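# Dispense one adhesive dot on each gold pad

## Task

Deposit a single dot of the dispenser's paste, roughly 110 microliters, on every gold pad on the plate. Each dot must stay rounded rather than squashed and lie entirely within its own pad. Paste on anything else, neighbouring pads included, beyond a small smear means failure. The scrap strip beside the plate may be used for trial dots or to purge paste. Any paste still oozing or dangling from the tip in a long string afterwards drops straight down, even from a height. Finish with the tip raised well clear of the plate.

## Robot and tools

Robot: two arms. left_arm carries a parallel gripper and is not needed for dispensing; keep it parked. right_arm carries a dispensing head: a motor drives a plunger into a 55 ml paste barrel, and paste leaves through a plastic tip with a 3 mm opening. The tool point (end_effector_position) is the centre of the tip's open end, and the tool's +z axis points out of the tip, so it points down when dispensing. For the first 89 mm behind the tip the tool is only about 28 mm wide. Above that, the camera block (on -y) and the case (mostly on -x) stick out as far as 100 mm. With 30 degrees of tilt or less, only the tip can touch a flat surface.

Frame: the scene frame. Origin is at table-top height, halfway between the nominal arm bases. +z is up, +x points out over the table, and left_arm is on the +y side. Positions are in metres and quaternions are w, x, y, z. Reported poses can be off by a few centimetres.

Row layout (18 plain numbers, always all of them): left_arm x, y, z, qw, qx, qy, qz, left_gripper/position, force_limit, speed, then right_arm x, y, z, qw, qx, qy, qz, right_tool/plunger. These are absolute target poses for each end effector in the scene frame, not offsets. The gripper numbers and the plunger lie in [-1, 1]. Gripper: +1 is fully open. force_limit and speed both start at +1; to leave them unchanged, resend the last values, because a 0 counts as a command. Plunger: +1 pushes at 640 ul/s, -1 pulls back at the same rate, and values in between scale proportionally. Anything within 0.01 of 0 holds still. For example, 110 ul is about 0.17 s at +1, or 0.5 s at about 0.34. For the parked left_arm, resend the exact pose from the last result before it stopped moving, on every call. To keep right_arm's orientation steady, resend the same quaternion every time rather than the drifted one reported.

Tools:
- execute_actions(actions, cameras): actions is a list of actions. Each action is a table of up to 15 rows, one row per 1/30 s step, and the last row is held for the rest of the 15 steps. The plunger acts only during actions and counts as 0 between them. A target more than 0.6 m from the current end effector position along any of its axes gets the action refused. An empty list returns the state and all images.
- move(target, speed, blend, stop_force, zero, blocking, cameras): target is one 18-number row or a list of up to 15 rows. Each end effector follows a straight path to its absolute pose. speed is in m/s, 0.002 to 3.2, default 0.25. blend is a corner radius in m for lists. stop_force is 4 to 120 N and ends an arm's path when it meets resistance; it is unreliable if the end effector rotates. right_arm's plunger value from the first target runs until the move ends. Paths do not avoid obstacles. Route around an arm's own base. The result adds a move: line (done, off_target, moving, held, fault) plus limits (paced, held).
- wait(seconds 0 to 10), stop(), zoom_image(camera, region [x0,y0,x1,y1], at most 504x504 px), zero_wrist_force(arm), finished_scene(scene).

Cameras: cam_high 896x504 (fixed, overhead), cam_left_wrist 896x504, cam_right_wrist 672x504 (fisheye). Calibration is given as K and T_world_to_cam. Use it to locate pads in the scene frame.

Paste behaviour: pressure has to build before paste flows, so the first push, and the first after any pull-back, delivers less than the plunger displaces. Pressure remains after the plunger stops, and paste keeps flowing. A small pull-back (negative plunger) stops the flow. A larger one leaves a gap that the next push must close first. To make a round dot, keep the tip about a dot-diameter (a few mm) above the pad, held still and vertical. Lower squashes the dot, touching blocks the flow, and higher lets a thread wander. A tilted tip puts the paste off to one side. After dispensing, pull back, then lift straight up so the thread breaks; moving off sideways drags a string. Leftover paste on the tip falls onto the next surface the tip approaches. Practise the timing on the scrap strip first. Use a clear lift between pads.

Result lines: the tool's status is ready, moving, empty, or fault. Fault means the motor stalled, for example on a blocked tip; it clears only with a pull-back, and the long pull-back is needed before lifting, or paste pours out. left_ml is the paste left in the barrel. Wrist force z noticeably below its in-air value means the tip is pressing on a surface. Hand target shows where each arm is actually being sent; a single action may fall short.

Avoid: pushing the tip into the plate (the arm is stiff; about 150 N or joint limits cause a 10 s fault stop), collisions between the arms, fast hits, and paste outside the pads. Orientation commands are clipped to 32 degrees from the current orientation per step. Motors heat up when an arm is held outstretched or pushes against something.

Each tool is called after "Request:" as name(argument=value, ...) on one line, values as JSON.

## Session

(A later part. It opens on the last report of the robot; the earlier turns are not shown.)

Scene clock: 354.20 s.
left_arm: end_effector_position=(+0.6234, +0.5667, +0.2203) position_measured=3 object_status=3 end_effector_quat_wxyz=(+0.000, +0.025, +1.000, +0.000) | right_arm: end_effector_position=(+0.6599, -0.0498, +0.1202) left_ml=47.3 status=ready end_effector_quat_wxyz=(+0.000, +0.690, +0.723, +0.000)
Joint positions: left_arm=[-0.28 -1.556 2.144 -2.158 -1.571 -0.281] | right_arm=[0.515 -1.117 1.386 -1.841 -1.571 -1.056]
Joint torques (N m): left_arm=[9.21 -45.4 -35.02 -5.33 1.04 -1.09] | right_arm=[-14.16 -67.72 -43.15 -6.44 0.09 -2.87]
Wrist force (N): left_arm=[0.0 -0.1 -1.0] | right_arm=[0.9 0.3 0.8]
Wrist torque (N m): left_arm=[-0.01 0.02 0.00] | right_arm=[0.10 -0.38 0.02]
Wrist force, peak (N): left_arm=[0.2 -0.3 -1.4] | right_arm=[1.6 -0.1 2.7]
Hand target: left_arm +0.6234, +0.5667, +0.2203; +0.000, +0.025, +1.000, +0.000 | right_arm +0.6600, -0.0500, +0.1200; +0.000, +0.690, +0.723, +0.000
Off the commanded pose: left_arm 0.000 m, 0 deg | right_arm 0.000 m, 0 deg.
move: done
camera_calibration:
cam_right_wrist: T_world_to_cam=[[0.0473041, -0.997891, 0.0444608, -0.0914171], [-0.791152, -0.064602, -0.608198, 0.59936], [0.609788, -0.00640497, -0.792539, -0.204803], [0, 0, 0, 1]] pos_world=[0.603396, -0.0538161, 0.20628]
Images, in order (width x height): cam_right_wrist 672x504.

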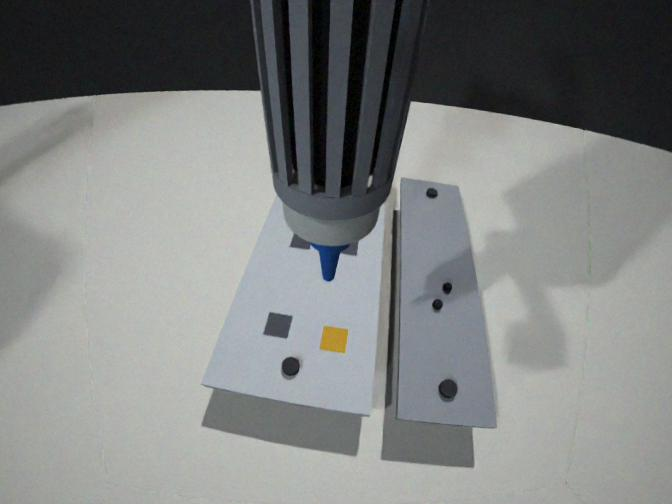

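Request:
move(target=[[0.6234, 0.5667, 0.2203, 0.0, 0.025, 1.0, 0.0, 1, 1, 1, 0.695, -0.053, 0.05, 0.0, 0.690, 0.723, 0.0, 0]], speed=0.1, cameras=["cam_right_wrist"])

Request:
zoom_image(camera="cam_right_wrist", region=[230, 180, 430, 330])

Request:
move(target=[[0.6234, 0.5667, 0.2203, 0.0, 0.025, 1.0, 0.0, 1, 1, 1, 0.695, -0.053, 0.02, 0.0, 0.690, 0.723, 0.0, 0]], speed=0.006, stop_force=4, cameras=["cam_right_wrist"])

Request:
zoom_image(camera="cam_right_wrist", region=[230, 180, 430, 330])

Scene clock: 412.60 s.
left_arm: end_effector_position=(+0.6234, +0.5667, +0.2203) position_measured=3 object_status=3 end_effector_quat_wxyz=(+0.000, +0.025, +1.000, +0.000) | right_arm: end_effector_position=(+0.6951, -0.0532, +0.0498) left_ml=47.3 status=ready end_effector_quat_wxyz=(+0.000, +0.690, +0.723, +0.000) end_effector_velocity=(+0.000, -0.002, +0.004) end_effector_angular_velocity=(+0.000, +0.001, -0.001)
Joint positions: left_arm=[-0.28 -1.556 2.144 -2.158 -1.571 -0.281] | right_arm=[0.493 -1.042 1.401 -1.93 -1.571 -1.078]
Joint velocities: left_arm=[within noise] | right_arm=[-0.002 -0.004 -0.002 0.006 0 0]
Joint torques (N m): left_arm=[9.88 -43.76 -38.38 -5.45 1.36 -1.38] | right_arm=[15.93 -105.55 -55.93 -1.1 1.25 2.27]
Wrist force (N): left_arm=[0.2 -0.4 -1.0] | right_arm=[1.2 -0.2 0.7]
Wrist torque (N m): left_arm=[-0.06 -0.03 -0.01] | right_arm=[-0.08 -0.47 0.01]
Wrist force, peak (N): left_arm=[0.2 0.0 -1.8] | right_arm=[1.2 0.3 2.2]
Hand target: left_arm +0.6234, +0.5667, +0.2203; +0.000, +0.025, +1.000, +0.000 | right_arm +0.6950, -0.0530, +0.0500; +0.000, +0.690, +0.723, +0.000
Off the commanded pose: left_arm 0.000 m, 0 deg | right_arm 0.000 m, 0 deg.
move: done
camera_calibration:
cam_right_wrist: T_world_to_cam=[[0.0474144, -0.997877, 0.0446501, -0.093336], [-0.791317, -0.064803, -0.607962, 0.58418], [0.609565, -0.00650622, -0.79271, -0.282003], [0, 0, 0, 1]] pos_world=[0.638596, -0.057116, 0.13578]
Images, in order (width x height): cam_right_wrist 672x504.

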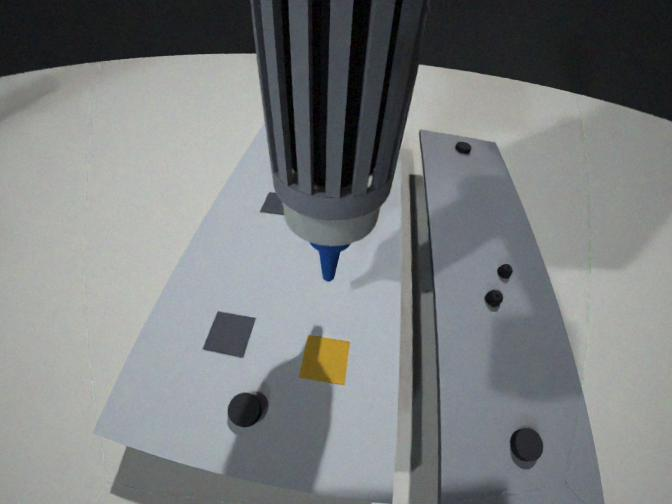

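Scaled by 2.520 from the camera's 672x504 image, which has a finer 960x720 frame.

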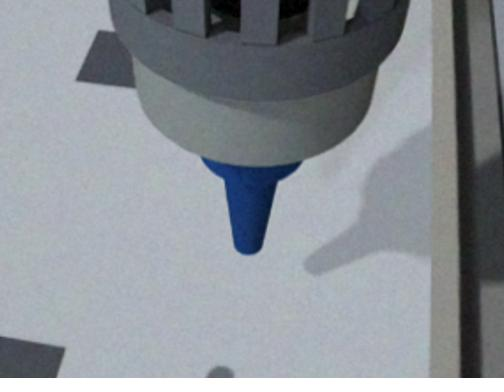

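Scene clock: 416.90 s.
left_arm: end_effector_position=(+0.6234, +0.5667, +0.2203) position_measured=3 object_status=3 end_effector_quat_wxyz=(+0.000, +0.025, +1.000, +0.000) | right_arm: end_effector_position=(+0.6950, -0.0530, +0.0313) left_ml=47.3 status=ready end_effector_quat_wxyz=(+0.000, +0.690, +0.723, +0.000)
Joint positions: left_arm=[-0.28 -1.556 2.144 -2.158 -1.571 -0.281] | right_arm=[0.493 -1.031 1.419 -1.958 -1.571 -1.078]
Joint torques (N m): left_arm=[10.15 -45.08 -38.75 -5.45 1.37 -1.61] | right_arm=[17.69 -95.14 -48.15 -0.07 1.27 4.14]
Wrist force (N): left_arm=[0.7 0.2 -1.2] | right_arm=[2.1 1.5 -4.0]
Wrist torque (N m): left_arm=[0.04 -0.10 0.00] | right_arm=[-0.02 -0.49 0.01]
Wrist force, peak (N): left_arm=[0.3 0.3 -1.7] | right_arm=[0.0 -2.7 -13.8]
Hand target: left_arm +0.6234, +0.5667, +0.2203; +0.000, +0.025, +1.000, +0.000 | right_arm +0.6950, -0.0530, +0.0313; +0.000, +0.690, +0.723, +0.000
Off the commanded pose: left_arm 0.000 m, 0 deg | right_arm 0.011 m, 0 deg.
move: contact (right_arm)
camera_calibration:
cam_right_wrist: T_world_to_cam=[[0.0473265, -0.997884, 0.0445932, -0.0922433], [-0.791237, -0.0646996, -0.608078, 0.572835], [0.609676, -0.00650557, -0.792624, -0.296687], [0, 0, 0, 1]] pos_world=[0.638496, -0.056916, 0.11728]
Images, in order (width x height): cam_right_wrist 672x504.

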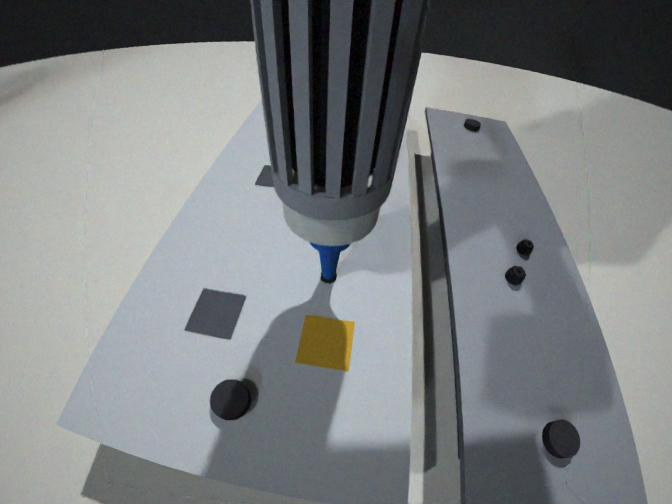

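Scaled by 2.520 from the camera's 672x504 image, which has a finer 960x720 frame.

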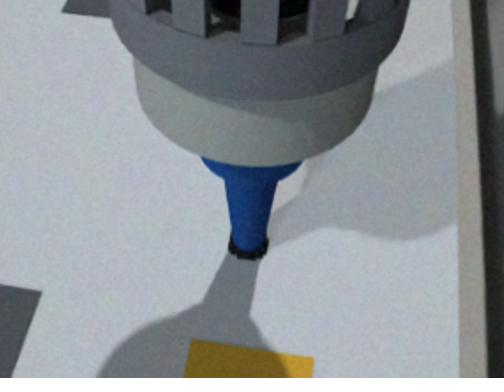

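Request:
move(target=[[0.6234, 0.5667, 0.2203, 0.0, 0.025, 1.0, 0.0, 1, 1, 1, 0.695, -0.053, 0.06, 0.0, 0.690, 0.723, 0.0, 0]], speed=0.1, cameras=["cam_right_wrist"])

Request:
zoom_image(camera="cam_right_wrist", region=[230, 230, 430, 380])

Scene clock: 426.23 s.
left_arm: end_effector_position=(+0.6234, +0.5667, +0.2203) position_measured=3 object_status=3 end_effector_quat_wxyz=(+0.000, +0.025, +1.000, +0.000) | right_arm: end_effector_position=(+0.6950, -0.0530, +0.0603) left_ml=47.3 status=ready end_effector_quat_wxyz=(+0.000, +0.690, +0.723, +0.000) end_effector_velocity=(-0.001, +0.000, -0.003) end_effector_angular_velocity=(+0.000, +0.000, -0.002)
Joint positions: left_arm=[-0.28 -1.556 2.144 -2.158 -1.571 -0.281] | right_arm=[0.493 -1.048 1.391 -1.914 -1.571 -1.078]
Joint velocities: left_arm=[within noise] | right_arm=[0.001 0.001 0.005 -0.006 0 0.003]
Joint torques (N m): left_arm=[11.2 -46.31 -39.5 -5.92 0.98 -1.2] | right_arm=[12.88 -74.24 -41.76 -6.62 1.58 3.51]
Wrist force (N): left_arm=[0.1 0.0 -1.1] | right_arm=[1.4 0.1 0.9]
Wrist torque (N m): left_arm=[0.01 -0.01 -0.01] | right_arm=[0.04 -0.53 0.01]
Wrist force, peak (N): left_arm=[0.4 -0.1 -1.6] | right_arm=[2.4 1.6 -4.4]
Hand target: left_arm +0.6234, +0.5667, +0.2203; +0.000, +0.025, +1.000, +0.000 | right_arm +0.6950, -0.0530, +0.0600; +0.000, +0.690, +0.723, +0.000
Off the commanded pose: left_arm 0.000 m, 0 deg | right_arm 0.000 m, 0 deg.
move: done
camera_calibration:
cam_right_wrist: T_world_to_cam=[[0.0473041, -0.997891, 0.0444608, -0.0935124], [-0.791152, -0.064602, -0.608198, 0.590578], [0.609788, -0.00640497, -0.792539, -0.273761], [0, 0, 0, 1]] pos_world=[0.638596, -0.0569161, 0.14638]
Images, in order (width x height): cam_right_wrist 672x504.

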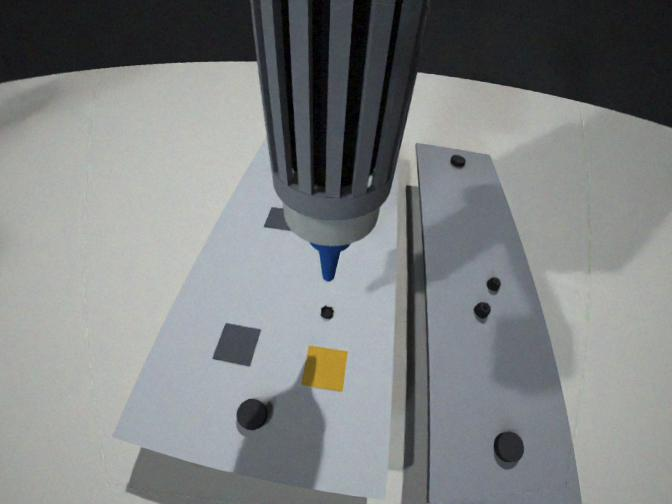

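Scaled by 2.520 from the camera's 672x504 image, which has a finer 960x720 frame.

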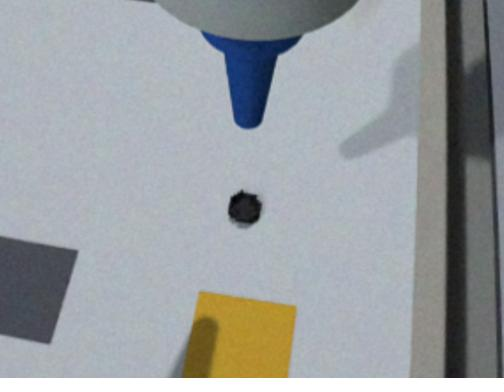

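Request:
move(target=[[0.6234, 0.5667, 0.2203, 0.0, 0.025, 1.0, 0.0, 1, 1, 1, 0.6702, -0.0540, 0.045, 0.0, 0.690, 0.723, 0.0, 0]], speed=0.1, cameras=["cam_right_wrist"])

Request:
zoom_image(camera="cam_right_wrist", region=[250, 220, 400, 332])

Scene clock: 461.33 s.
left_arm: end_effector_position=(+0.6234, +0.5667, +0.2203) position_measured=3 object_status=3 end_effector_quat_wxyz=(+0.000, +0.025, +1.000, +0.000) | right_arm: end_effector_position=(+0.6701, -0.0538, +0.0452) left_ml=47.3 status=ready end_effector_quat_wxyz=(+0.000, +0.690, +0.723, +0.000)
Joint positions: left_arm=[-0.28 -1.556 2.144 -2.158 -1.571 -0.281] | right_arm=[0.506 -1.069 1.453 -1.955 -1.571 -1.065]
Joint torques (N m): left_arm=[9.76 -44.83 -40.71 -5.51 1.55 -1.56] | right_arm=[-14.28 -69.86 -53.56 -1 2.14 -1.84]
Wrist force (N): left_arm=[0.2 -0.2 -1.1] | right_arm=[1.3 0.0 0.5]
Wrist torque (N m): left_arm=[-0.02 -0.01 -0.01] | right_arm=[-0.01 -0.48 0.03]
Wrist force, peak (N): left_arm=[0.4 -0.1 -1.8] | right_arm=[1.7 -0.3 1.0]
Hand target: left_arm +0.6234, +0.5667, +0.2203; +0.000, +0.025, +1.000, +0.000 | right_arm +0.6702, -0.0540, +0.0450; +0.000, +0.690, +0.723, +0.000
Off the commanded pose: left_arm 0.000 m, 0 deg | right_arm 0.000 m, 0 deg.
move: done
camera_calibration:
cam_right_wrist: T_world_to_cam=[[0.0473564, -0.997891, 0.0443867, -0.0925792], [-0.791063, -0.0645992, -0.608315, 0.561536], [0.609899, -0.00630506, -0.792454, -0.270703], [0, 0, 0, 1]] pos_world=[0.613696, -0.0578161, 0.13118]
Images, in order (width x height): cam_right_wrist 672x504.

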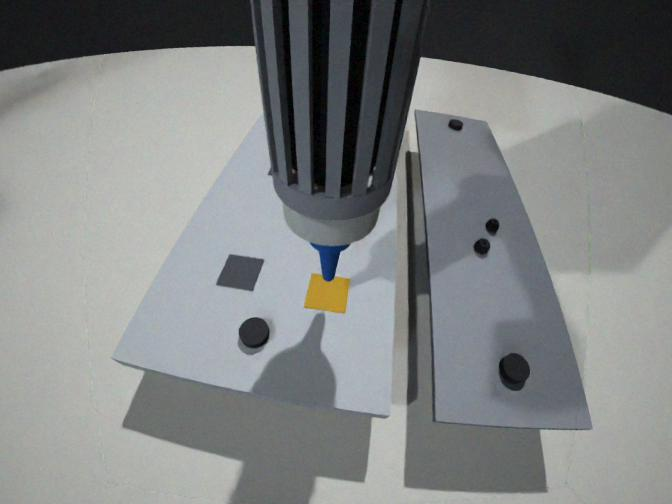

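Scaled by 3.360 from the camera's 672x504 image, which has a finer 960x720 frame.

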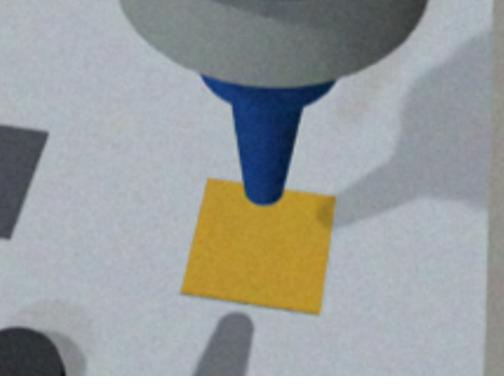

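Request:
move(target=[[0.6234, 0.5667, 0.2203, 0.0, 0.025, 1.0, 0.0, 1, 1, 1, 0.6715, -0.0538, 0.0365, 0.0, 0.690, 0.723, 0.0, 0]], speed=0.05, cameras=["cam_right_wrist"])

Request:
zoom_image(camera="cam_right_wrist", region=[270, 240, 370, 315])

Scene clock: 477.27 s.
left_arm: end_effector_position=(+0.6234, +0.5667, +0.2203) position_measured=3 object_status=3 end_effector_quat_wxyz=(+0.000, +0.025, +1.000, +0.000) | right_arm: end_effector_position=(+0.6715, -0.0538, +0.0363) left_ml=47.3 status=ready end_effector_quat_wxyz=(+0.000, +0.690, +0.723, +0.000)
Joint positions: left_arm=[-0.28 -1.556 2.144 -2.158 -1.571 -0.281] | right_arm=[0.505 -1.062 1.458 -1.967 -1.571 -1.066]
Joint torques (N m): left_arm=[9.13 -47.74 -41.37 -5.77 1.35 -1.69] | right_arm=[-16.5 -91.25 -47.9 -2.63 1.69 -3.28]
Wrist force (N): left_arm=[-0.1 -0.1 -1.3] | right_arm=[1.4 -0.1 0.5]
Wrist torque (N m): left_arm=[0.00 0.03 0.00] | right_arm=[-0.06 -0.56 0.03]
Wrist force, peak (N): left_arm=[-0.1 0.1 -1.9] | right_arm=[1.7 -0.2 1.1]
Hand target: left_arm +0.6234, +0.5667, +0.2203; +0.000, +0.025, +1.000, +0.000 | right_arm +0.6715, -0.0538, +0.0365; +0.000, +0.690, +0.723, +0.000
Off the commanded pose: left_arm 0.000 m, 0 deg | right_arm 0.000 m, 0 deg.
move: done
camera_calibration:
cam_right_wrist: T_world_to_cam=[[0.0473265, -0.997884, 0.0445932, -0.0921616], [-0.791237, -0.0646996, -0.608078, 0.557369], [0.609676, -0.00650557, -0.792624, -0.278383], [0, 0, 0, 1]] pos_world=[0.615096, -0.057716, 0.12238]
Images, in order (width x height): cam_right_wrist 672x504.

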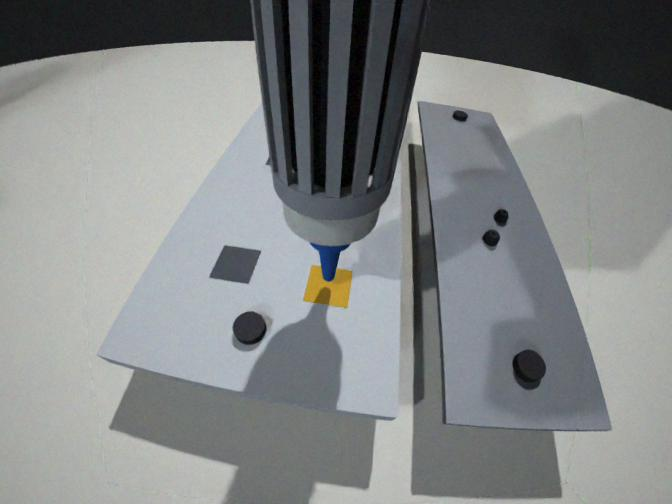

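Scaled by 5.040 from the camera's 672x504 image, which has a finer 960x720 frame.

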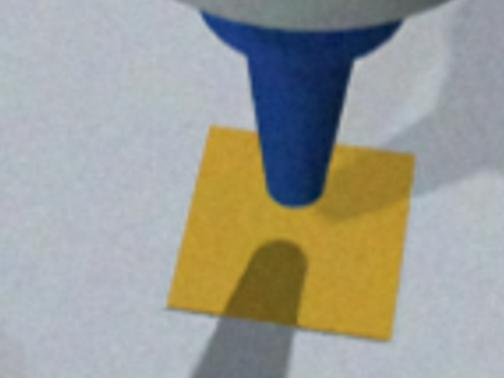

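Request:
move(target=[[0.6234, 0.5667, 0.2203, 0.0, 0.025, 1.0, 0.0, 1, 1, 1, 0.6711, -0.0538, 0.0352, 0.0, 0.690, 0.723, 0.0, 0]], speed=0.05)

Request:
execute_actions(actions=[[[0.6234,0.5667,0.2203,0,0.025,1,0,1,1,1,0.6711,-0.0538,0.0352,0,0.690,0.723,0,0.544]]])

Request:
wait(seconds=7, cameras=["cam_right_wrist"])

Request:
execute_actions(actions=[[[0.6234,0.5667,0.2203,0,0.025,1,0,1,1,1,0.6711,-0.0538,0.0352,0,0.690,0.723,0,-0.2]]])

Request:
move(target=[[0.6234, 0.5667, 0.2203, 0.0, 0.025, 1.0, 0.0, 1, 1, 1, 0.6711, -0.0538, 0.06, 0.0, 0.690, 0.723, 0.0, 0]], speed=0.08, cameras=["cam_right_wrist"])

Request:
zoom_image(camera="cam_right_wrist", region=[260, 230, 400, 335])

Scene clock: 494.70 s.
left_arm: end_effector_position=(+0.6234, +0.5667, +0.2203) position_measured=3 object_status=3 end_effector_quat_wxyz=(+0.000, +0.025, +1.000, +0.000) | right_arm: end_effector_position=(+0.6711, -0.0538, +0.0352) left_ml=47.3 status=ready end_effector_quat_wxyz=(+0.000, +0.690, +0.723, +0.000)
Joint positions: left_arm=[-0.28 -1.556 2.144 -2.158 -1.571 -0.281] | right_arm=[0.506 -1.062 1.46 -1.969 -1.571 -1.065]
Joint torques (N m): left_arm=[6.21 -45.73 -41.45 -5.73 1.45 -1.37] | right_arm=[18.53 -69.05 -42.97 -5.52 2.02 3.93]
Wrist force (N): left_arm=[0.5 0.1 -1.6] | right_arm=[1.3 -0.5 0.7]
Wrist torque (N m): left_arm=[0.03 -0.07 0.00] | right_arm=[-0.19 -0.52 0.03]
Wrist force, peak (N): left_arm=[0.5 -0.2 -2.0] | right_arm=[1.8 -0.4 0.9]
Hand target: left_arm +0.6234, +0.5667, +0.2203; +0.000, +0.025, +1.000, +0.000 | right_arm +0.6711, -0.0538, +0.0352; +0.000, +0.690, +0.723, +0.000
Off the commanded pose: left_arm 0.000 m, 0 deg | right_arm 0.000 m, 0 deg.
move: done
camera_calibration:
cam_left_wrist: T_world_to_cam=[[0.0132392, 0.998031, -0.0613164, -0.544111], [0.923767, 0.0112635, 0.38279, -0.650004], [0.382727, -0.0617099, -0.921798, 0.128368], [0, 0, 0, 1]] pos_world=[0.558525, 0.558282, 0.333781]
cam_right_wrist: T_world_to_cam=[[0.0473853, -0.997884, 0.0445185, -0.0921207], [-0.791185, -0.0647011, -0.608145, 0.55636], [0.609739, -0.00640516, -0.792577, -0.27905], [0, 0, 0, 1]] pos_world=[0.614696, -0.057716, 0.12128]

Scene clock: 495.43 s.
left_arm: end_effector_position=(+0.6234, +0.5667, +0.2203) position_measured=3 object_status=3 end_effector_quat_wxyz=(+0.000, +0.025, +1.000, +0.000) | right_arm: end_effector_position=(+0.6711, -0.0538, +0.0352) left_ml=47.1 status=ready end_effector_quat_wxyz=(+0.000, +0.690, +0.723, +0.000)
Joint positions: left_arm=[-0.28 -1.556 2.144 -2.158 -1.571 -0.281] | right_arm=[0.506 -1.062 1.46 -1.969 -1.571 -1.065]
Joint torques (N m): left_arm=[8.71 -45.31 -40.97 -5.66 1.24 -1.46] | right_arm=[18.3 -69.39 -48.88 -3.1 2.09 4.14]
Wrist force (N): left_arm=[0.2 0.0 -0.8] | right_arm=[1.6 -0.3 0.6]
Wrist torque (N m): left_arm=[0.01 -0.02 0.00] | right_arm=[-0.13 -0.62 0.03]
Wrist force, peak (N): left_arm=[0.5 -0.3 -1.6] | right_arm=[1.6 -0.1 0.9]
Hand target: left_arm +0.6234, +0.5667, +0.2203; +0.000, +0.025, +1.000, +0.000 | right_arm +0.6711, -0.0538, +0.0352; +0.000, +0.690, +0.723, +0.000
Off the commanded pose: left_arm 0.000 m, 0 deg | right_arm 0.000 m, 0 deg.
camera_calibration:
cam_left_wrist: T_world_to_cam=[[0.0132392, 0.998031, -0.0613164, -0.544111], [0.923767, 0.0112635, 0.38279, -0.650004], [0.382727, -0.0617099, -0.921798, 0.128368], [0, 0, 0, 1]] pos_world=[0.558525, 0.558282, 0.333781]
cam_right_wrist: T_world_to_cam=[[0.047392, -0.997884, 0.0445177, -0.0921155], [-0.791232, -0.0647055, -0.608083, 0.556241], [0.609676, -0.00640561, -0.792625, -0.279024], [0, 0, 0, 1]] pos_world=[0.614596, -0.057716, 0.12118]

Scene clock: 502.43 s.
left_arm: end_effector_position=(+0.6234, +0.5667, +0.2203) position_measured=3 object_status=3 end_effector_quat_wxyz=(+0.000, +0.025, +1.000, +0.000) | right_arm: end_effector_position=(+0.6711, -0.0538, +0.0352) left_ml=47.1 status=ready end_effector_quat_wxyz=(+0.000, +0.690, +0.723, +0.000)
Joint positions: left_arm=[-0.28 -1.556 2.144 -2.158 -1.571 -0.281] | right_arm=[0.506 -1.062 1.46 -1.969 -1.571 -1.065]
Joint torques (N m): left_arm=[7.14 -45.48 -41.98 -5.94 1.41 -1.43] | right_arm=[14.09 -70.42 -49.79 -2.24 1.84 3.52]
Wrist force (N): left_arm=[0.2 0.2 -1.2] | right_arm=[1.2 -0.3 0.9]
Wrist torque (N m): left_arm=[0.04 -0.03 0.00] | right_arm=[-0.12 -0.46 0.03]
Wrist force, peak (N): left_arm=[0.2 -0.1 -1.8] | right_arm=[1.9 0.0 0.9]
Hand target: left_arm +0.6234, +0.5667, +0.2203; +0.000, +0.025, +1.000, +0.000 | right_arm +0.6711, -0.0538, +0.0352; +0.000, +0.690, +0.723, +0.000
Off the commanded pose: left_arm 0.000 m, 0 deg | right_arm 0.000 m, 0 deg.
wait: 7.00 s; at rest by 0.17 s
camera_calibration:
cam_right_wrist: T_world_to_cam=[[0.047392, -0.997884, 0.0445177, -0.09212], [-0.791232, -0.0647055, -0.608083, 0.556302], [0.609676, -0.00640561, -0.792625, -0.278945], [0, 0, 0, 1]] pos_world=[0.614596, -0.057716, 0.12128]
Images, in order (width x height): cam_right_wrist 672x504.

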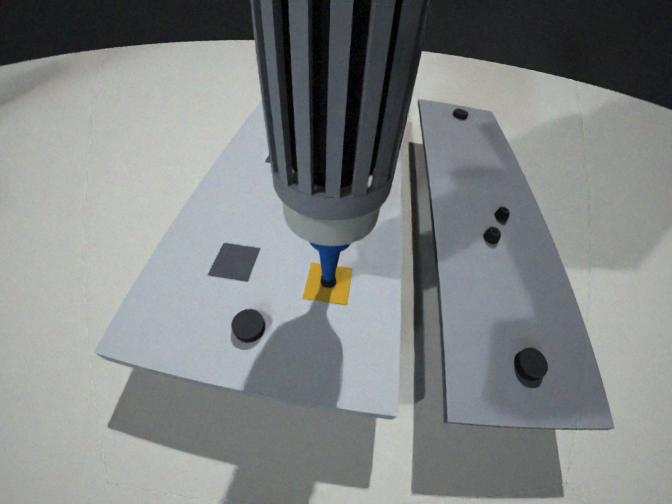

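Scene clock: 503.17 s.
left_arm: end_effector_position=(+0.6234, +0.5667, +0.2203) position_measured=3 object_status=3 end_effector_quat_wxyz=(+0.000, +0.025, +1.000, +0.000) | right_arm: end_effector_position=(+0.6711, -0.0538, +0.0352) left_ml=47.2 status=ready end_effector_quat_wxyz=(+0.000, +0.690, +0.723, +0.000)
Joint positions: left_arm=[-0.28 -1.556 2.144 -2.158 -1.571 -0.281] | right_arm=[0.506 -1.062 1.46 -1.969 -1.571 -1.065]
Joint torques (N m): left_arm=[7.41 -44.4 -41.43 -5.61 1.38 -1.77] | right_arm=[15.78 -70.42 -48.86 -2.03 2.02 3.4]
Wrist force (N): left_arm=[0.2 0.1 -1.2] | right_arm=[1.4 -0.2 0.6]
Wrist torque (N m): left_arm=[0.03 -0.02 0.00] | right_arm=[-0.07 -0.52 0.03]
Wrist force, peak (N): left_arm=[0.1 -0.2 -1.7] | right_arm=[1.6 -0.1 1.0]
Hand target: left_arm +0.6234, +0.5667, +0.2203; +0.000, +0.025, +1.000, +0.000 | right_arm +0.6711, -0.0538, +0.0352; +0.000, +0.690, +0.723, +0.000
Off the commanded pose: left_arm 0.000 m, 0 deg | right_arm 0.000 m, 0 deg.
camera_calibration:
cam_left_wrist: T_world_to_cam=[[0.0132392, 0.998031, -0.0613164, -0.544111], [0.923767, 0.0112635, 0.38279, -0.650004], [0.382727, -0.0617099, -0.921798, 0.128368], [0, 0, 0, 1]] pos_world=[0.558525, 0.558282, 0.333781]
cam_right_wrist: T_world_to_cam=[[0.047392, -0.997884, 0.0445177, -0.09212], [-0.791232, -0.0647055, -0.608083, 0.556302], [0.609676, -0.00640561, -0.792625, -0.278945], [0, 0, 0, 1]] pos_world=[0.614596, -0.057716, 0.12128]

Scene clock: 503.90 s.
left_arm: end_effector_position=(+0.6234, +0.5667, +0.2203) position_measured=3 object_status=3 end_effector_quat_wxyz=(+0.000, +0.025, +1.000, +0.000) | right_arm: end_effector_position=(+0.6711, -0.0538, +0.0603) left_ml=47.2 status=ready end_effector_quat_wxyz=(+0.000, +0.690, +0.723, +0.000) end_effector_velocity=(+0.001, +0.000, -0.003) end_effector_angular_velocity=(+0.000, +0.000, +0.000)
Joint positions: left_arm=[-0.28 -1.556 2.144 -2.158 -1.571 -0.281] | right_arm=[0.506 -1.077 1.437 -1.93 -1.571 -1.065]
Joint velocities: left_arm=[within noise] | right_arm=[-0.001 0.002 0.002 -0.005 0 -0.001]
Joint torques (N m): left_arm=[8.28 -45.4 -41.61 -5.68 1.43 -1.89] | right_arm=[15.53 -71.06 -40.48 -6.63 1.8 3.3]
Wrist force (N): left_arm=[0.3 -0.3 -1.4] | right_arm=[1.2 0.0 0.8]
Wrist torque (N m): left_arm=[-0.04 -0.04 0.00] | right_arm=[0.00 -0.47 0.03]
Wrist force, peak (N): left_arm=[0.1 0.1 -1.5] | right_arm=[1.6 -0.4 2.0]
Hand target: left_arm +0.6234, +0.5667, +0.2203; +0.000, +0.025, +1.000, +0.000 | right_arm +0.6711, -0.0538, +0.0600; +0.000, +0.690, +0.723, +0.000
Off the commanded pose: left_arm 0.000 m, 0 deg | right_arm 0.000 m, 0 deg.
move: done
camera_calibration:
cam_right_wrist: T_world_to_cam=[[0.0473041, -0.997891, 0.0444608, -0.0931802], [-0.791152, -0.064602, -0.608198, 0.571617], [0.609788, -0.00640497, -0.792539, -0.259192], [0, 0, 0, 1]] pos_world=[0.614696, -0.0577161, 0.14638]
Images, in order (width x height): cam_right_wrist 672x504.

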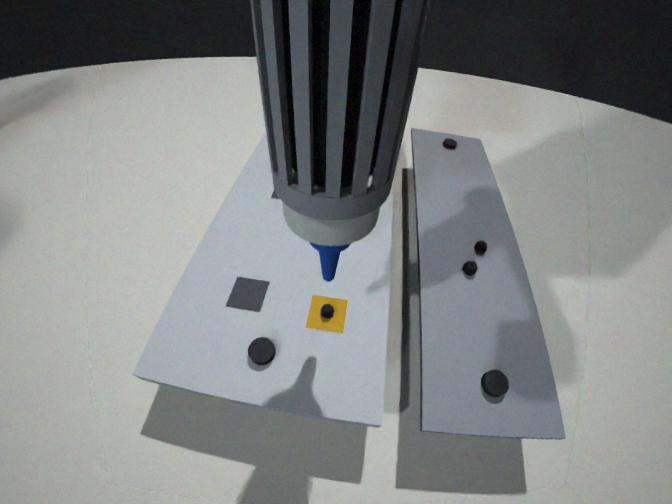

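Scaled by 3.600 from the camera's 672x504 image, which has a finer 960x720 frame.

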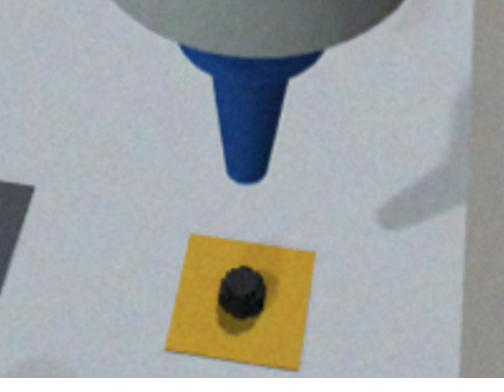

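Request:
move(target=[[0.6234, 0.5667, 0.2203, 0.0, 0.025, 1.0, 0.0, 1, 1, 1, 0.7895, -0.0610, 0.06, 0.0, 0.690, 0.723, 0.0, 0],[0.6234, 0.5667, 0.2203, 0.0, 0.025, 1.0, 0.0, 1, 1, 1, 0.7895, -0.0610, 0.04, 0.0, 0.690, 0.723, 0.0, 0]], speed=0.12, cameras=["cam_right_wrist"])

Request:
zoom_image(camera="cam_right_wrist", region=[270, 240, 370, 315])

Scene clock: 517.43 s.
left_arm: end_effector_position=(+0.6234, +0.5667, +0.2203) position_measured=3 object_status=3 end_effector_quat_wxyz=(+0.000, +0.025, +1.000, +0.000) | right_arm: end_effector_position=(+0.7896, -0.0611, +0.0398) left_ml=47.2 status=ready end_effector_quat_wxyz=(+0.000, +0.690, +0.723, +0.000) end_effector_velocity=(-0.002, +0.000, +0.003) end_effector_angular_velocity=(-0.002, +0.003, +0.000)
Joint positions: left_arm=[-0.28 -1.556 2.144 -2.158 -1.571 -0.281] | right_arm=[0.44 -0.926 1.231 -1.876 -1.571 -1.131]
Joint velocities: left_arm=[within noise] | right_arm=[0.001 -0.002 -0.003 0.008 0 0.001]
Joint torques (N m): left_arm=[7.97 -45.24 -42.1 -5.39 1.33 -1.47] | right_arm=[17.23 -117.45 -57.15 -1.63 -1.25 4.02]
Wrist force (N): left_arm=[0.5 0.0 -1.6] | right_arm=[1.6 0.0 0.3]
Wrist torque (N m): left_arm=[0.01 -0.07 -0.01] | right_arm=[-0.03 -0.58 0.05]
Wrist force, peak (N): left_arm=[-0.1 0.1 -2.1] | right_arm=[2.5 -2.7 0.6]
Hand target: left_arm +0.6234, +0.5667, +0.2203; +0.000, +0.025, +1.000, +0.000 | right_arm +0.7895, -0.0610, +0.0400; +0.000, +0.690, +0.723, +0.000
Off the commanded pose: left_arm 0.000 m, 0 deg | right_arm 0.000 m, 0 deg.
move: done
camera_calibration:
cam_right_wrist: T_world_to_cam=[[0.047336, -0.997883, 0.0445889, -0.105193], [-0.791322, -0.0647035, -0.607966, 0.652439], [0.609565, -0.00650548, -0.79271, -0.347506], [0, 0, 0, 1]] pos_world=[0.733096, -0.065016, 0.12588]
Images, in order (width x height): cam_right_wrist 672x504.

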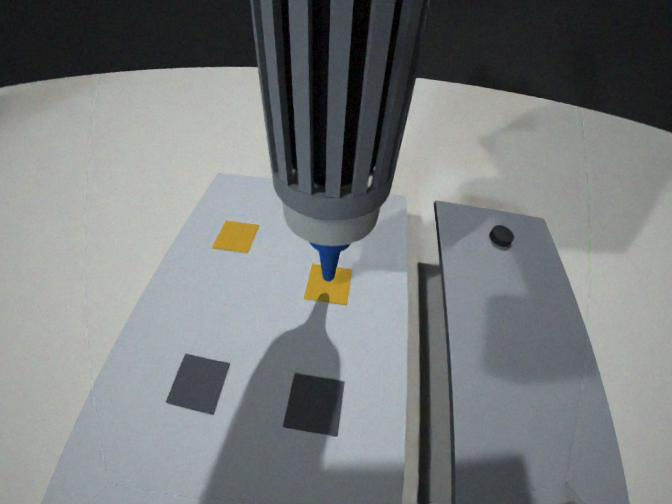

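Scaled by 5.040 from the camera's 672x504 image, which has a finer 960x720 frame.

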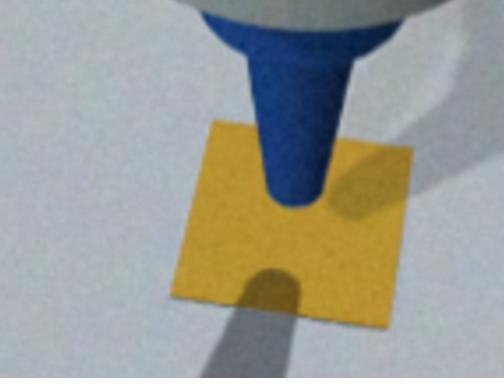

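Request:
move(target=[[0.6234, 0.5667, 0.2203, 0.0, 0.025, 1.0, 0.0, 1, 1, 1, 0.773, -0.0610, 0.045, 0.0, 0.690, 0.723, 0.0, 0],[0.6234, 0.5667, 0.2203, 0.0, 0.025, 1.0, 0.0, 1, 1, 1, 0.773, -0.0610, 0.038, 0.0, 0.690, 0.723, 0.0, 0]], speed=0.05, cameras=["cam_right_wrist"])

Request:
zoom_image(camera="cam_right_wrist", region=[270, 240, 370, 315])

Request:
move(target=[[0.6234, 0.5667, 0.2203, 0.0, 0.025, 1.0, 0.0, 1, 1, 1, 0.773, -0.061, 0.02, 0.0, 0.690, 0.723, 0.0, 0]], speed=0.005, stop_force=4, cameras=["cam_right_wrist"])

Request:
zoom_image(camera="cam_right_wrist", region=[270, 240, 370, 315])

Scene clock: 559.03 s.
left_arm: end_effector_position=(+0.6234, +0.5667, +0.2203) position_measured=3 object_status=3 end_effector_quat_wxyz=(+0.000, +0.025, +1.000, +0.000) | right_arm: end_effector_position=(+0.7729, -0.0609, +0.0378) left_ml=47.2 status=ready end_effector_quat_wxyz=(+0.000, +0.690, +0.723, +0.000) end_effector_velocity=(-0.001, -0.001, +0.001) end_effector_angular_velocity=(-0.002, +0.004, +0.001)
Joint positions: left_arm=[-0.28 -1.556 2.144 -2.158 -1.571 -0.281] | right_arm=[0.448 -0.947 1.27 -1.893 -1.571 -1.123]
Joint velocities: left_arm=[within noise] | right_arm=[-0.001 0 -0.002 0.007 0 -0.002]
Joint torques (N m): left_arm=[3.79 -45.11 -42.21 -5.31 1.06 -1.71] | right_arm=[-13.42 -110.53 -56.42 -1.83 -1.76 -2.78]
Wrist force (N): left_arm=[0.3 -0.5 -1.2] | right_arm=[1.6 -0.1 0.6]
Wrist torque (N m): left_arm=[-0.07 -0.04 0.00] | right_arm=[-0.02 -0.59 0.04]
Wrist force, peak (N): left_arm=[0.2 -0.2 -2.1] | right_arm=[1.8 -0.5 1.5]
Hand target: left_arm +0.6234, +0.5667, +0.2203; +0.000, +0.025, +1.000, +0.000 | right_arm +0.7730, -0.0610, +0.0380; +0.000, +0.690, +0.723, +0.000
Off the commanded pose: left_arm 0.000 m, 0 deg | right_arm 0.000 m, 0 deg.
move: done
camera_calibration:
cam_right_wrist: T_world_to_cam=[[0.0473265, -0.997884, 0.0445932, -0.104108], [-0.791237, -0.0646996, -0.608078, 0.637974], [0.609676, -0.00650557, -0.792624, -0.339001], [0, 0, 0, 1]] pos_world=[0.716396, -0.064816, 0.12388]
Images, in order (width x height): cam_right_wrist 672x504.

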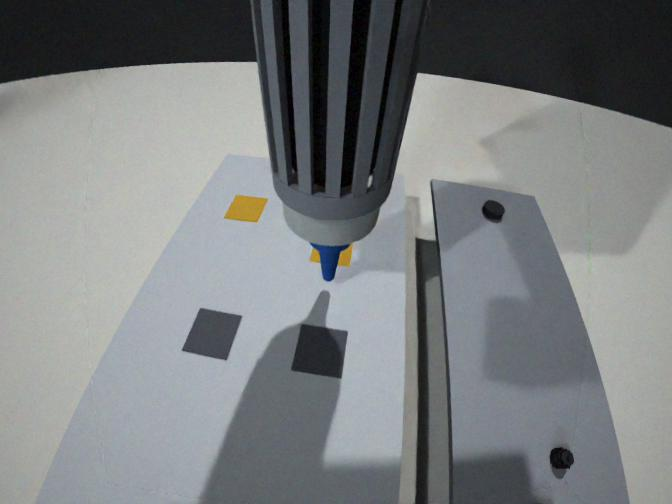

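Scaled by 5.040 from the camera's 672x504 image, which has a finer 960x720 frame.

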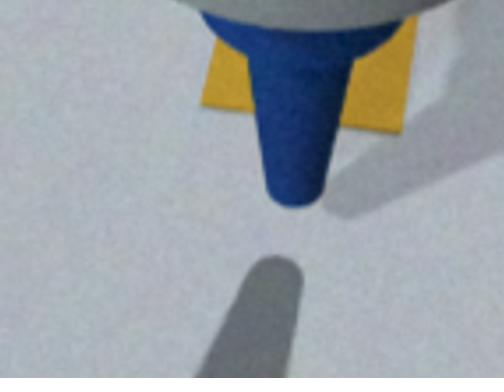

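Scene clock: 561.53 s.
left_arm: end_effector_position=(+0.6234, +0.5667, +0.2203) position_measured=3 object_status=3 end_effector_quat_wxyz=(+0.000, +0.025, +1.000, +0.000) | right_arm: end_effector_position=(+0.7730, -0.0610, +0.0315) left_ml=47.2 status=ready end_effector_quat_wxyz=(+0.000, +0.690, +0.723, +0.000)
Joint positions: left_arm=[-0.28 -1.556 2.144 -2.158 -1.571 -0.281] | right_arm=[0.447 -0.943 1.276 -1.903 -1.571 -1.124]
Joint torques (N m): left_arm=[3.48 -43.33 -43.81 -5.37 1.38 -1.39] | right_arm=[-16.96 -102.53 -47.97 0.04 -1.49 -2.95]
Wrist force (N): left_arm=[0.2 -0.1 -1.6] | right_arm=[2.2 0.0 -7.9]
Wrist torque (N m): left_arm=[0.00 -0.01 -0.01] | right_arm=[-0.11 -0.52 0.04]
Wrist force, peak (N): left_arm=[0.2 0.2 -2.0] | right_arm=[0.1 -3.4 -14.0]
Hand target: left_arm +0.6234, +0.5667, +0.2203; +0.000, +0.025, +1.000, +0.000 | right_arm +0.7730, -0.0610, +0.0315; +0.000, +0.690, +0.723, +0.000
Off the commanded pose: left_arm 0.000 m, 0 deg | right_arm 0.011 m, 0 deg.
move: contact (right_arm)
camera_calibration:
cam_right_wrist: T_world_to_cam=[[0.0473853, -0.997884, 0.0445185, -0.103965], [-0.791185, -0.0647011, -0.608145, 0.634205], [0.609739, -0.00640516, -0.792577, -0.34424], [0, 0, 0, 1]] pos_world=[0.716596, -0.064916, 0.11748]
Images, in order (width x height): cam_right_wrist 672x504.

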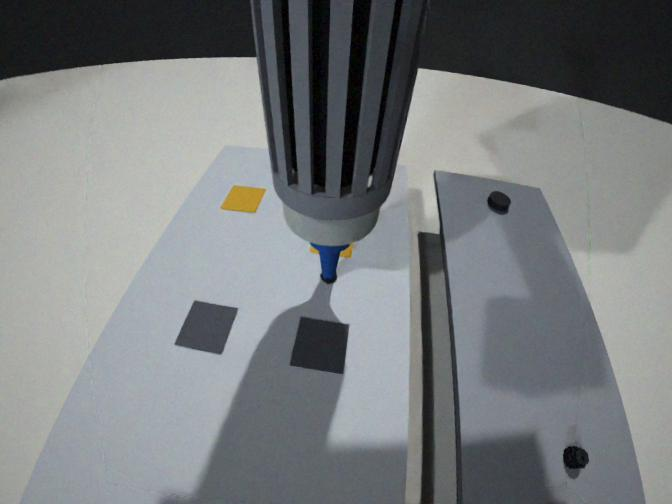

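Scaled by 5.040 from the camera's 672x504 image, which has a finer 960x720 frame.

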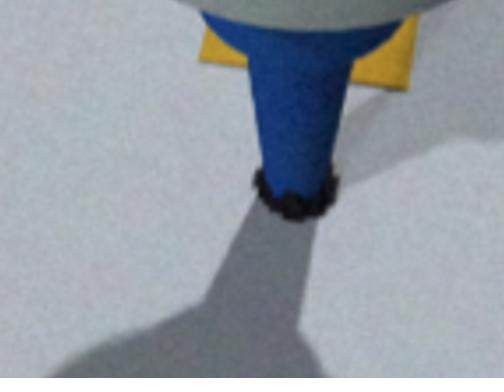

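Request:
move(target=[[0.6234, 0.5667, 0.2203, 0.0, 0.025, 1.0, 0.0, 1, 1, 1, 0.773, -0.0610, 0.055, 0.0, 0.690, 0.723, 0.0, 0],[0.6234, 0.5667, 0.2203, 0.0, 0.025, 1.0, 0.0, 1, 1, 1, 0.7912, -0.0612, 0.045, 0.0, 0.690, 0.723, 0.0, 0],[0.6234, 0.5667, 0.2203, 0.0, 0.025, 1.0, 0.0, 1, 1, 1, 0.7912, -0.0612, 0.037, 0.0, 0.690, 0.723, 0.0, 0]], speed=0.08, cameras=["cam_right_wrist"])

Request:
zoom_image(camera="cam_right_wrist", region=[270, 240, 370, 315])

Scene clock: 578.77 s.
left_arm: end_effector_position=(+0.6234, +0.5667, +0.2203) position_measured=3 object_status=3 end_effector_quat_wxyz=(+0.000, +0.025, +1.000, +0.000) | right_arm: end_effector_position=(+0.7913, -0.0613, +0.0367) left_ml=47.2 status=ready end_effector_quat_wxyz=(+0.000, +0.690, +0.723, +0.000) end_effector_velocity=(-0.001, -0.002, +0.001) end_effector_angular_velocity=(-0.001, +0.003, -0.001)
Joint positions: left_arm=[-0.28 -1.556 2.144 -2.158 -1.571 -0.281] | right_arm=[0.439 -0.923 1.231 -1.879 -1.571 -1.132]
Joint velocities: left_arm=[within noise] | right_arm=[-0.001 -0.001 -0.001 0.006 0 0]
Joint torques (N m): left_arm=[5.06 -43.64 -42.94 -5.39 1.29 -1.47] | right_arm=[17.28 -115.13 -57.75 -1.61 -1.39 3.72]
Wrist force (N): left_arm=[0.0 0.0 -1.8] | right_arm=[1.4 -0.2 0.5]
Wrist torque (N m): left_arm=[0.01 0.02 0.00] | right_arm=[-0.08 -0.50 0.04]
Wrist force, peak (N): left_arm=[0.3 -0.1 -2.1] | right_arm=[2.5 0.5 -7.9]
Hand target: left_arm +0.6234, +0.5667, +0.2203; +0.000, +0.025, +1.000, +0.000 | right_arm +0.7912, -0.0612, +0.0370; +0.000, +0.690, +0.723, +0.000
Off the commanded pose: left_arm 0.000 m, 0 deg | right_arm 0.000 m, 0 deg.
move: done
camera_calibration:
cam_right_wrist: T_world_to_cam=[[0.047336, -0.997883, 0.0445889, -0.105435], [-0.791322, -0.0647035, -0.607966, 0.65188], [0.609565, -0.00650548, -0.79271, -0.351002], [0, 0, 0, 1]] pos_world=[0.734796, -0.065316, 0.12278]
Images, in order (width x height): cam_right_wrist 672x504.

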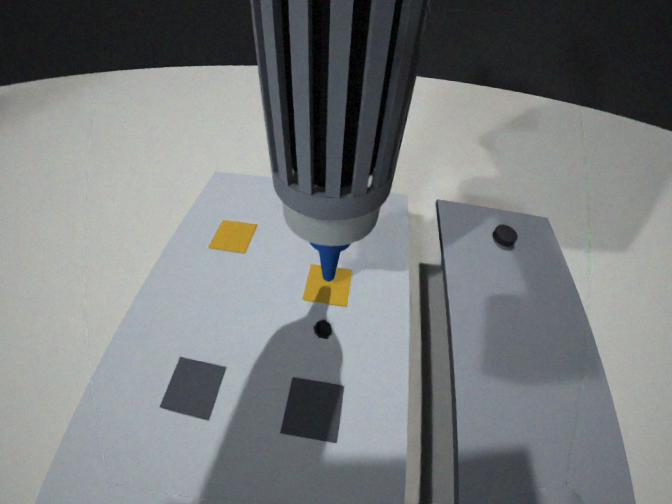

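Scaled by 5.040 from the camera's 672x504 image, which has a finer 960x720 frame.

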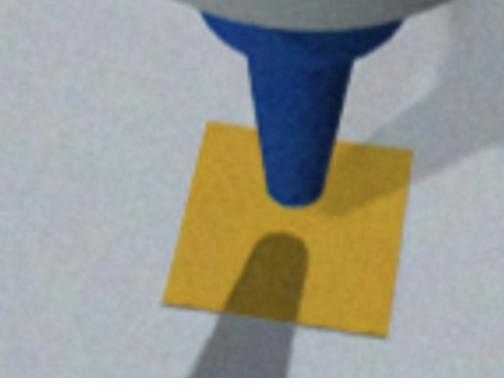

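Request:
move(target=[[0.6234, 0.5667, 0.2203, 0.0, 0.025, 1.0, 0.0, 1, 1, 1, 0.7911, -0.0612, 0.0354, 0.0, 0.690, 0.723, 0.0, 0]], speed=0.05)

Request:
execute_actions(actions=[[[0.6234,0.5667,0.2203,0,0.025,1,0,1,1,1,0.7911,-0.0612,0.0354,0,0.690,0.723,0,0.544]]])

Request:
wait(seconds=7, cameras=["cam_right_wrist"])

Request:
execute_actions(actions=[[[0.6234,0.5667,0.2203,0,0.025,1,0,1,1,1,0.7911,-0.0612,0.0354,0,0.690,0.723,0,-0.2]]])

Request:
move(target=[[0.6234, 0.5667, 0.2203, 0.0, 0.025, 1.0, 0.0, 1, 1, 1, 0.7911, -0.0612, 0.06, 0.0, 0.690, 0.723, 0.0, 0]], speed=0.08, cameras=["cam_right_wrist"])

Request:
zoom_image(camera="cam_right_wrist", region=[260, 230, 400, 335])

Scene clock: 594.47 s.
left_arm: end_effector_position=(+0.6234, +0.5667, +0.2203) position_measured=3 object_status=3 end_effector_quat_wxyz=(+0.000, +0.025, +1.000, +0.000) | right_arm: end_effector_position=(+0.7911, -0.0612, +0.0354) left_ml=47.2 status=ready end_effector_quat_wxyz=(+0.000, +0.690, +0.723, +0.000)
Joint positions: left_arm=[-0.28 -1.556 2.144 -2.158 -1.571 -0.281] | right_arm=[0.439 -0.922 1.233 -1.881 -1.571 -1.132]
Joint torques (N m): left_arm=[3.77 -42.13 -44.08 -5.37 1.19 -1.61] | right_arm=[18.12 -82.65 -44.93 -5.53 1.77 3.74]
Wrist force (N): left_arm=[0.4 0.0 -2.0] | right_arm=[1.8 -0.2 0.7]
Wrist torque (N m): left_arm=[0.01 -0.04 -0.01] | right_arm=[-0.07 -0.65 0.05]
Wrist force, peak (N): left_arm=[0.3 -0.1 -2.3] | right_arm=[1.9 -0.3 0.8]
Hand target: left_arm +0.6234, +0.5667, +0.2203; +0.000, +0.025, +1.000, +0.000 | right_arm +0.7911, -0.0612, +0.0354; +0.000, +0.690, +0.723, +0.000
Off the commanded pose: left_arm 0.000 m, 0 deg | right_arm 0.000 m, 0 deg.
move: done
camera_calibration:
cam_left_wrist: T_world_to_cam=[[0.0132392, 0.998031, -0.0613164, -0.544111], [0.923767, 0.0112635, 0.38279, -0.650004], [0.382727, -0.0617099, -0.921798, 0.128368], [0, 0, 0, 1]] pos_world=[0.558525, 0.558282, 0.333781]
cam_right_wrist: T_world_to_cam=[[0.0473853, -0.997884, 0.0445185, -0.1052], [-0.791185, -0.0647011, -0.608145, 0.650945], [0.609739, -0.00640516, -0.792577, -0.352108], [0, 0, 0, 1]] pos_world=[0.734696, -0.065116, 0.12148]

Scene clock: 595.20 s.
left_arm: end_effector_position=(+0.6234, +0.5667, +0.2203) position_measured=3 object_status=3 end_effector_quat_wxyz=(+0.000, +0.025, +1.000, +0.000) | right_arm: end_effector_position=(+0.7911, -0.0612, +0.0354) left_ml=47.0 status=ready end_effector_quat_wxyz=(+0.000, +0.690, +0.723, +0.000)
Joint positions: left_arm=[-0.28 -1.556 2.144 -2.158 -1.571 -0.281] | right_arm=[0.439 -0.922 1.233 -1.881 -1.571 -1.132]
Joint torques (N m): left_arm=[6.12 -45.14 -43.9 -5.39 1.39 -1.59] | right_arm=[15.55 -81.82 -49.97 -2.98 2.16 4.01]
Wrist force (N): left_arm=[-0.1 -0.1 -1.2] | right_arm=[2.0 -0.4 0.4]
Wrist torque (N m): left_arm=[-0.02 0.03 0.00] | right_arm=[-0.16 -0.73 0.05]
Wrist force, peak (N): left_arm=[0.4 -0.3 -1.9] | right_arm=[2.0 -0.4 0.4]
Hand target: left_arm +0.6234, +0.5667, +0.2203; +0.000, +0.025, +1.000, +0.000 | right_arm +0.7911, -0.0612, +0.0354; +0.000, +0.690, +0.723, +0.000
Off the commanded pose: left_arm 0.000 m, 0 deg | right_arm 0.000 m, 0 deg.
camera_calibration:
cam_left_wrist: T_world_to_cam=[[0.0132392, 0.998031, -0.0613164, -0.544111], [0.923767, 0.0112635, 0.38279, -0.650004], [0.382727, -0.0617099, -0.921798, 0.128368], [0, 0, 0, 1]] pos_world=[0.558525, 0.558282, 0.333781]
cam_right_wrist: T_world_to_cam=[[0.047392, -0.997884, 0.0445177, -0.105196], [-0.791232, -0.0647055, -0.608083, 0.650832], [0.609676, -0.00640561, -0.792625, -0.352074], [0, 0, 0, 1]] pos_world=[0.734596, -0.065116, 0.12138]

Scene clock: 602.20 s.
left_arm: end_effector_position=(+0.6234, +0.5667, +0.2203) position_measured=3 object_status=3 end_effector_quat_wxyz=(+0.000, +0.025, +1.000, +0.000) | right_arm: end_effector_position=(+0.7911, -0.0612, +0.0354) left_ml=47.0 status=ready end_effector_quat_wxyz=(+0.000, +0.690, +0.723, +0.000)
Joint positions: left_arm=[-0.28 -1.556 2.144 -2.158 -1.571 -0.281] | right_arm=[0.439 -0.922 1.233 -1.881 -1.571 -1.132]
Joint torques (N m): left_arm=[3.38 -44.03 -43.87 -5.36 1.26 -1.34] | right_arm=[14.05 -82.99 -51.03 -1.97 1.75 4.16]
Wrist force (N): left_arm=[0.0 -0.4 -1.7] | right_arm=[1.4 -0.1 0.4]
Wrist torque (N m): left_arm=[-0.05 0.01 0.00] | right_arm=[-0.05 -0.51 0.05]
Wrist force, peak (N): left_arm=[0.1 0.4 -2.1] | right_arm=[1.9 0.0 0.4]
Hand target: left_arm +0.6234, +0.5667, +0.2203; +0.000, +0.025, +1.000, +0.000 | right_arm +0.7911, -0.0612, +0.0354; +0.000, +0.690, +0.723, +0.000
Off the commanded pose: left_arm 0.000 m, 0 deg | right_arm 0.000 m, 0 deg.
wait: 7.00 s; at rest by 0.17 s
camera_calibration:
cam_right_wrist: T_world_to_cam=[[0.047392, -0.997884, 0.0445177, -0.1052], [-0.791232, -0.0647055, -0.608083, 0.650893], [0.609676, -0.00640561, -0.792625, -0.351995], [0, 0, 0, 1]] pos_world=[0.734596, -0.065116, 0.12148]
Images, in order (width x height): cam_right_wrist 672x504.

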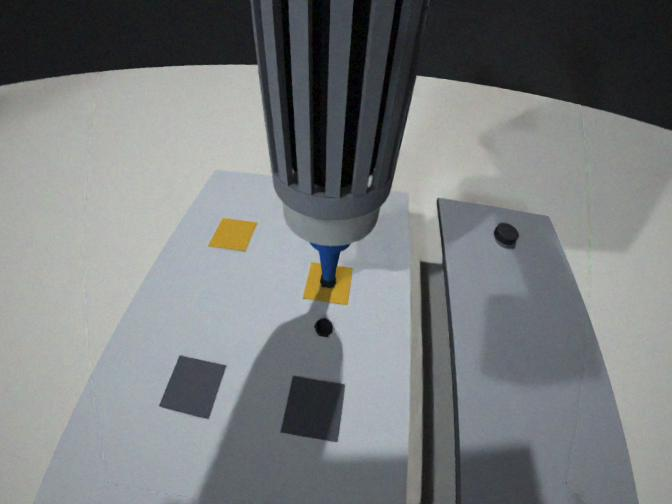

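Scene clock: 602.93 s.
left_arm: end_effector_position=(+0.6234, +0.5667, +0.2203) position_measured=3 object_status=3 end_effector_quat_wxyz=(+0.000, +0.025, +1.000, +0.000) | right_arm: end_effector_position=(+0.7911, -0.0612, +0.0354) left_ml=47.1 status=ready end_effector_quat_wxyz=(+0.000, +0.690, +0.723, +0.000)
Joint positions: left_arm=[-0.28 -1.556 2.144 -2.158 -1.571 -0.281] | right_arm=[0.439 -0.922 1.233 -1.881 -1.571 -1.132]
Joint torques (N m): left_arm=[2.87 -43.97 -43.72 -5.35 1.14 -1.57] | right_arm=[14.22 -82.35 -50.98 -1.71 1.61 3.77]
Wrist force (N): left_arm=[0.0 -0.2 -1.7] | right_arm=[1.6 -0.5 0.4]
Wrist torque (N m): left_arm=[-0.02 0.02 0.00] | right_arm=[-0.20 -0.56 0.05]
Wrist force, peak (N): left_arm=[0.3 0.1 -1.9] | right_arm=[1.6 -0.2 0.6]
Hand target: left_arm +0.6234, +0.5667, +0.2203; +0.000, +0.025, +1.000, +0.000 | right_arm +0.7911, -0.0612, +0.0354; +0.000, +0.690, +0.723, +0.000
Off the commanded pose: left_arm 0.000 m, 0 deg | right_arm 0.000 m, 0 deg.
camera_calibration:
cam_left_wrist: T_world_to_cam=[[0.0132392, 0.998031, -0.0613164, -0.544111], [0.923767, 0.0112635, 0.38279, -0.650004], [0.382727, -0.0617099, -0.921798, 0.128368], [0, 0, 0, 1]] pos_world=[0.558525, 0.558282, 0.333781]
cam_right_wrist: T_world_to_cam=[[0.047392, -0.997884, 0.0445177, -0.1052], [-0.791232, -0.0647055, -0.608083, 0.650893], [0.609676, -0.00640561, -0.792625, -0.351995], [0, 0, 0, 1]] pos_world=[0.734596, -0.065116, 0.12148]

Scene clock: 603.67 s.
left_arm: end_effector_position=(+0.6234, +0.5667, +0.2203) position_measured=3 object_status=3 end_effector_quat_wxyz=(+0.000, +0.025, +1.000, +0.000) | right_arm: end_effector_position=(+0.7911, -0.0612, +0.0603) left_ml=47.1 status=ready end_effector_quat_wxyz=(+0.000, +0.690, +0.723, +0.000) end_effector_velocity=(+0.001, +0.001, -0.001) end_effector_angular_velocity=(+0.002, -0.002, +0.000)
Joint positions: left_arm=[-0.28 -1.556 2.144 -2.158 -1.571 -0.281] | right_arm=[0.439 -0.935 1.208 -1.844 -1.571 -1.132]
Joint velocities: left_arm=[within noise] | right_arm=[0 -0.001 0.003 -0.005 0.001 0]
Joint torques (N m): left_arm=[2.7 -45.68 -43.59 -5.52 1.21 -1.54] | right_arm=[13.34 -81.9 -43.44 -6.8 1.78 3.41]
Wrist force (N): left_arm=[0.0 0.0 -1.4] | right_arm=[1.3 -0.3 0.3]
Wrist torque (N m): left_arm=[0.01 0.02 0.00] | right_arm=[-0.10 -0.45 0.05]
Wrist force, peak (N): left_arm=[0.2 0.2 -1.8] | right_arm=[1.9 0.1 1.6]
Hand target: left_arm +0.6234, +0.5667, +0.2203; +0.000, +0.025, +1.000, +0.000 | right_arm +0.7911, -0.0612, +0.0600; +0.000, +0.690, +0.723, +0.000
Off the commanded pose: left_arm 0.000 m, 0 deg | right_arm 0.000 m, 0 deg.
move: done
camera_calibration:
cam_right_wrist: T_world_to_cam=[[0.0473826, -0.997884, 0.0445221, -0.106307], [-0.791147, -0.0647016, -0.608194, 0.666067], [0.609788, -0.0064057, -0.792539, -0.332414], [0, 0, 0, 1]] pos_world=[0.734696, -0.065116, 0.14638]
Images, in order (width x height): cam_right_wrist 672x504.

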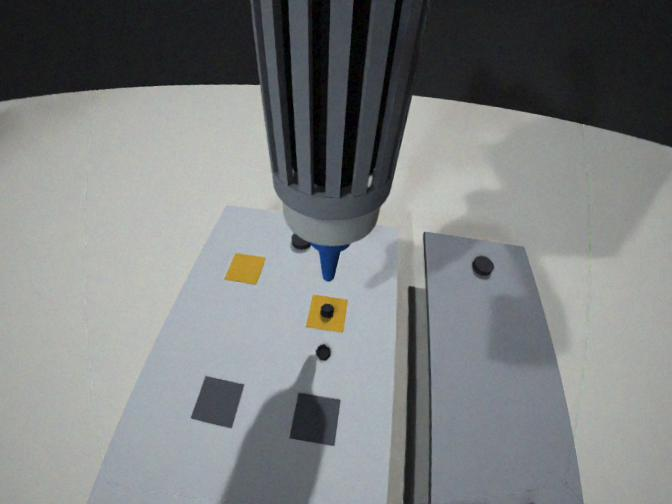

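Scaled by 3.600 from the camera's 672x504 image, which has a finer 960x720 frame.

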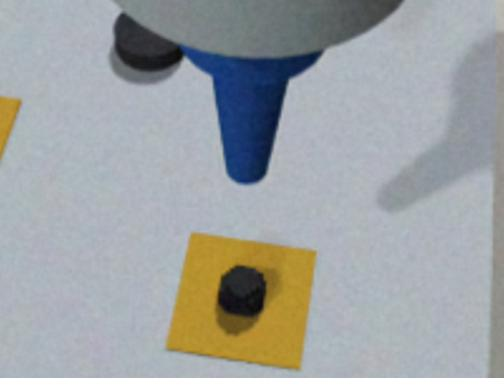

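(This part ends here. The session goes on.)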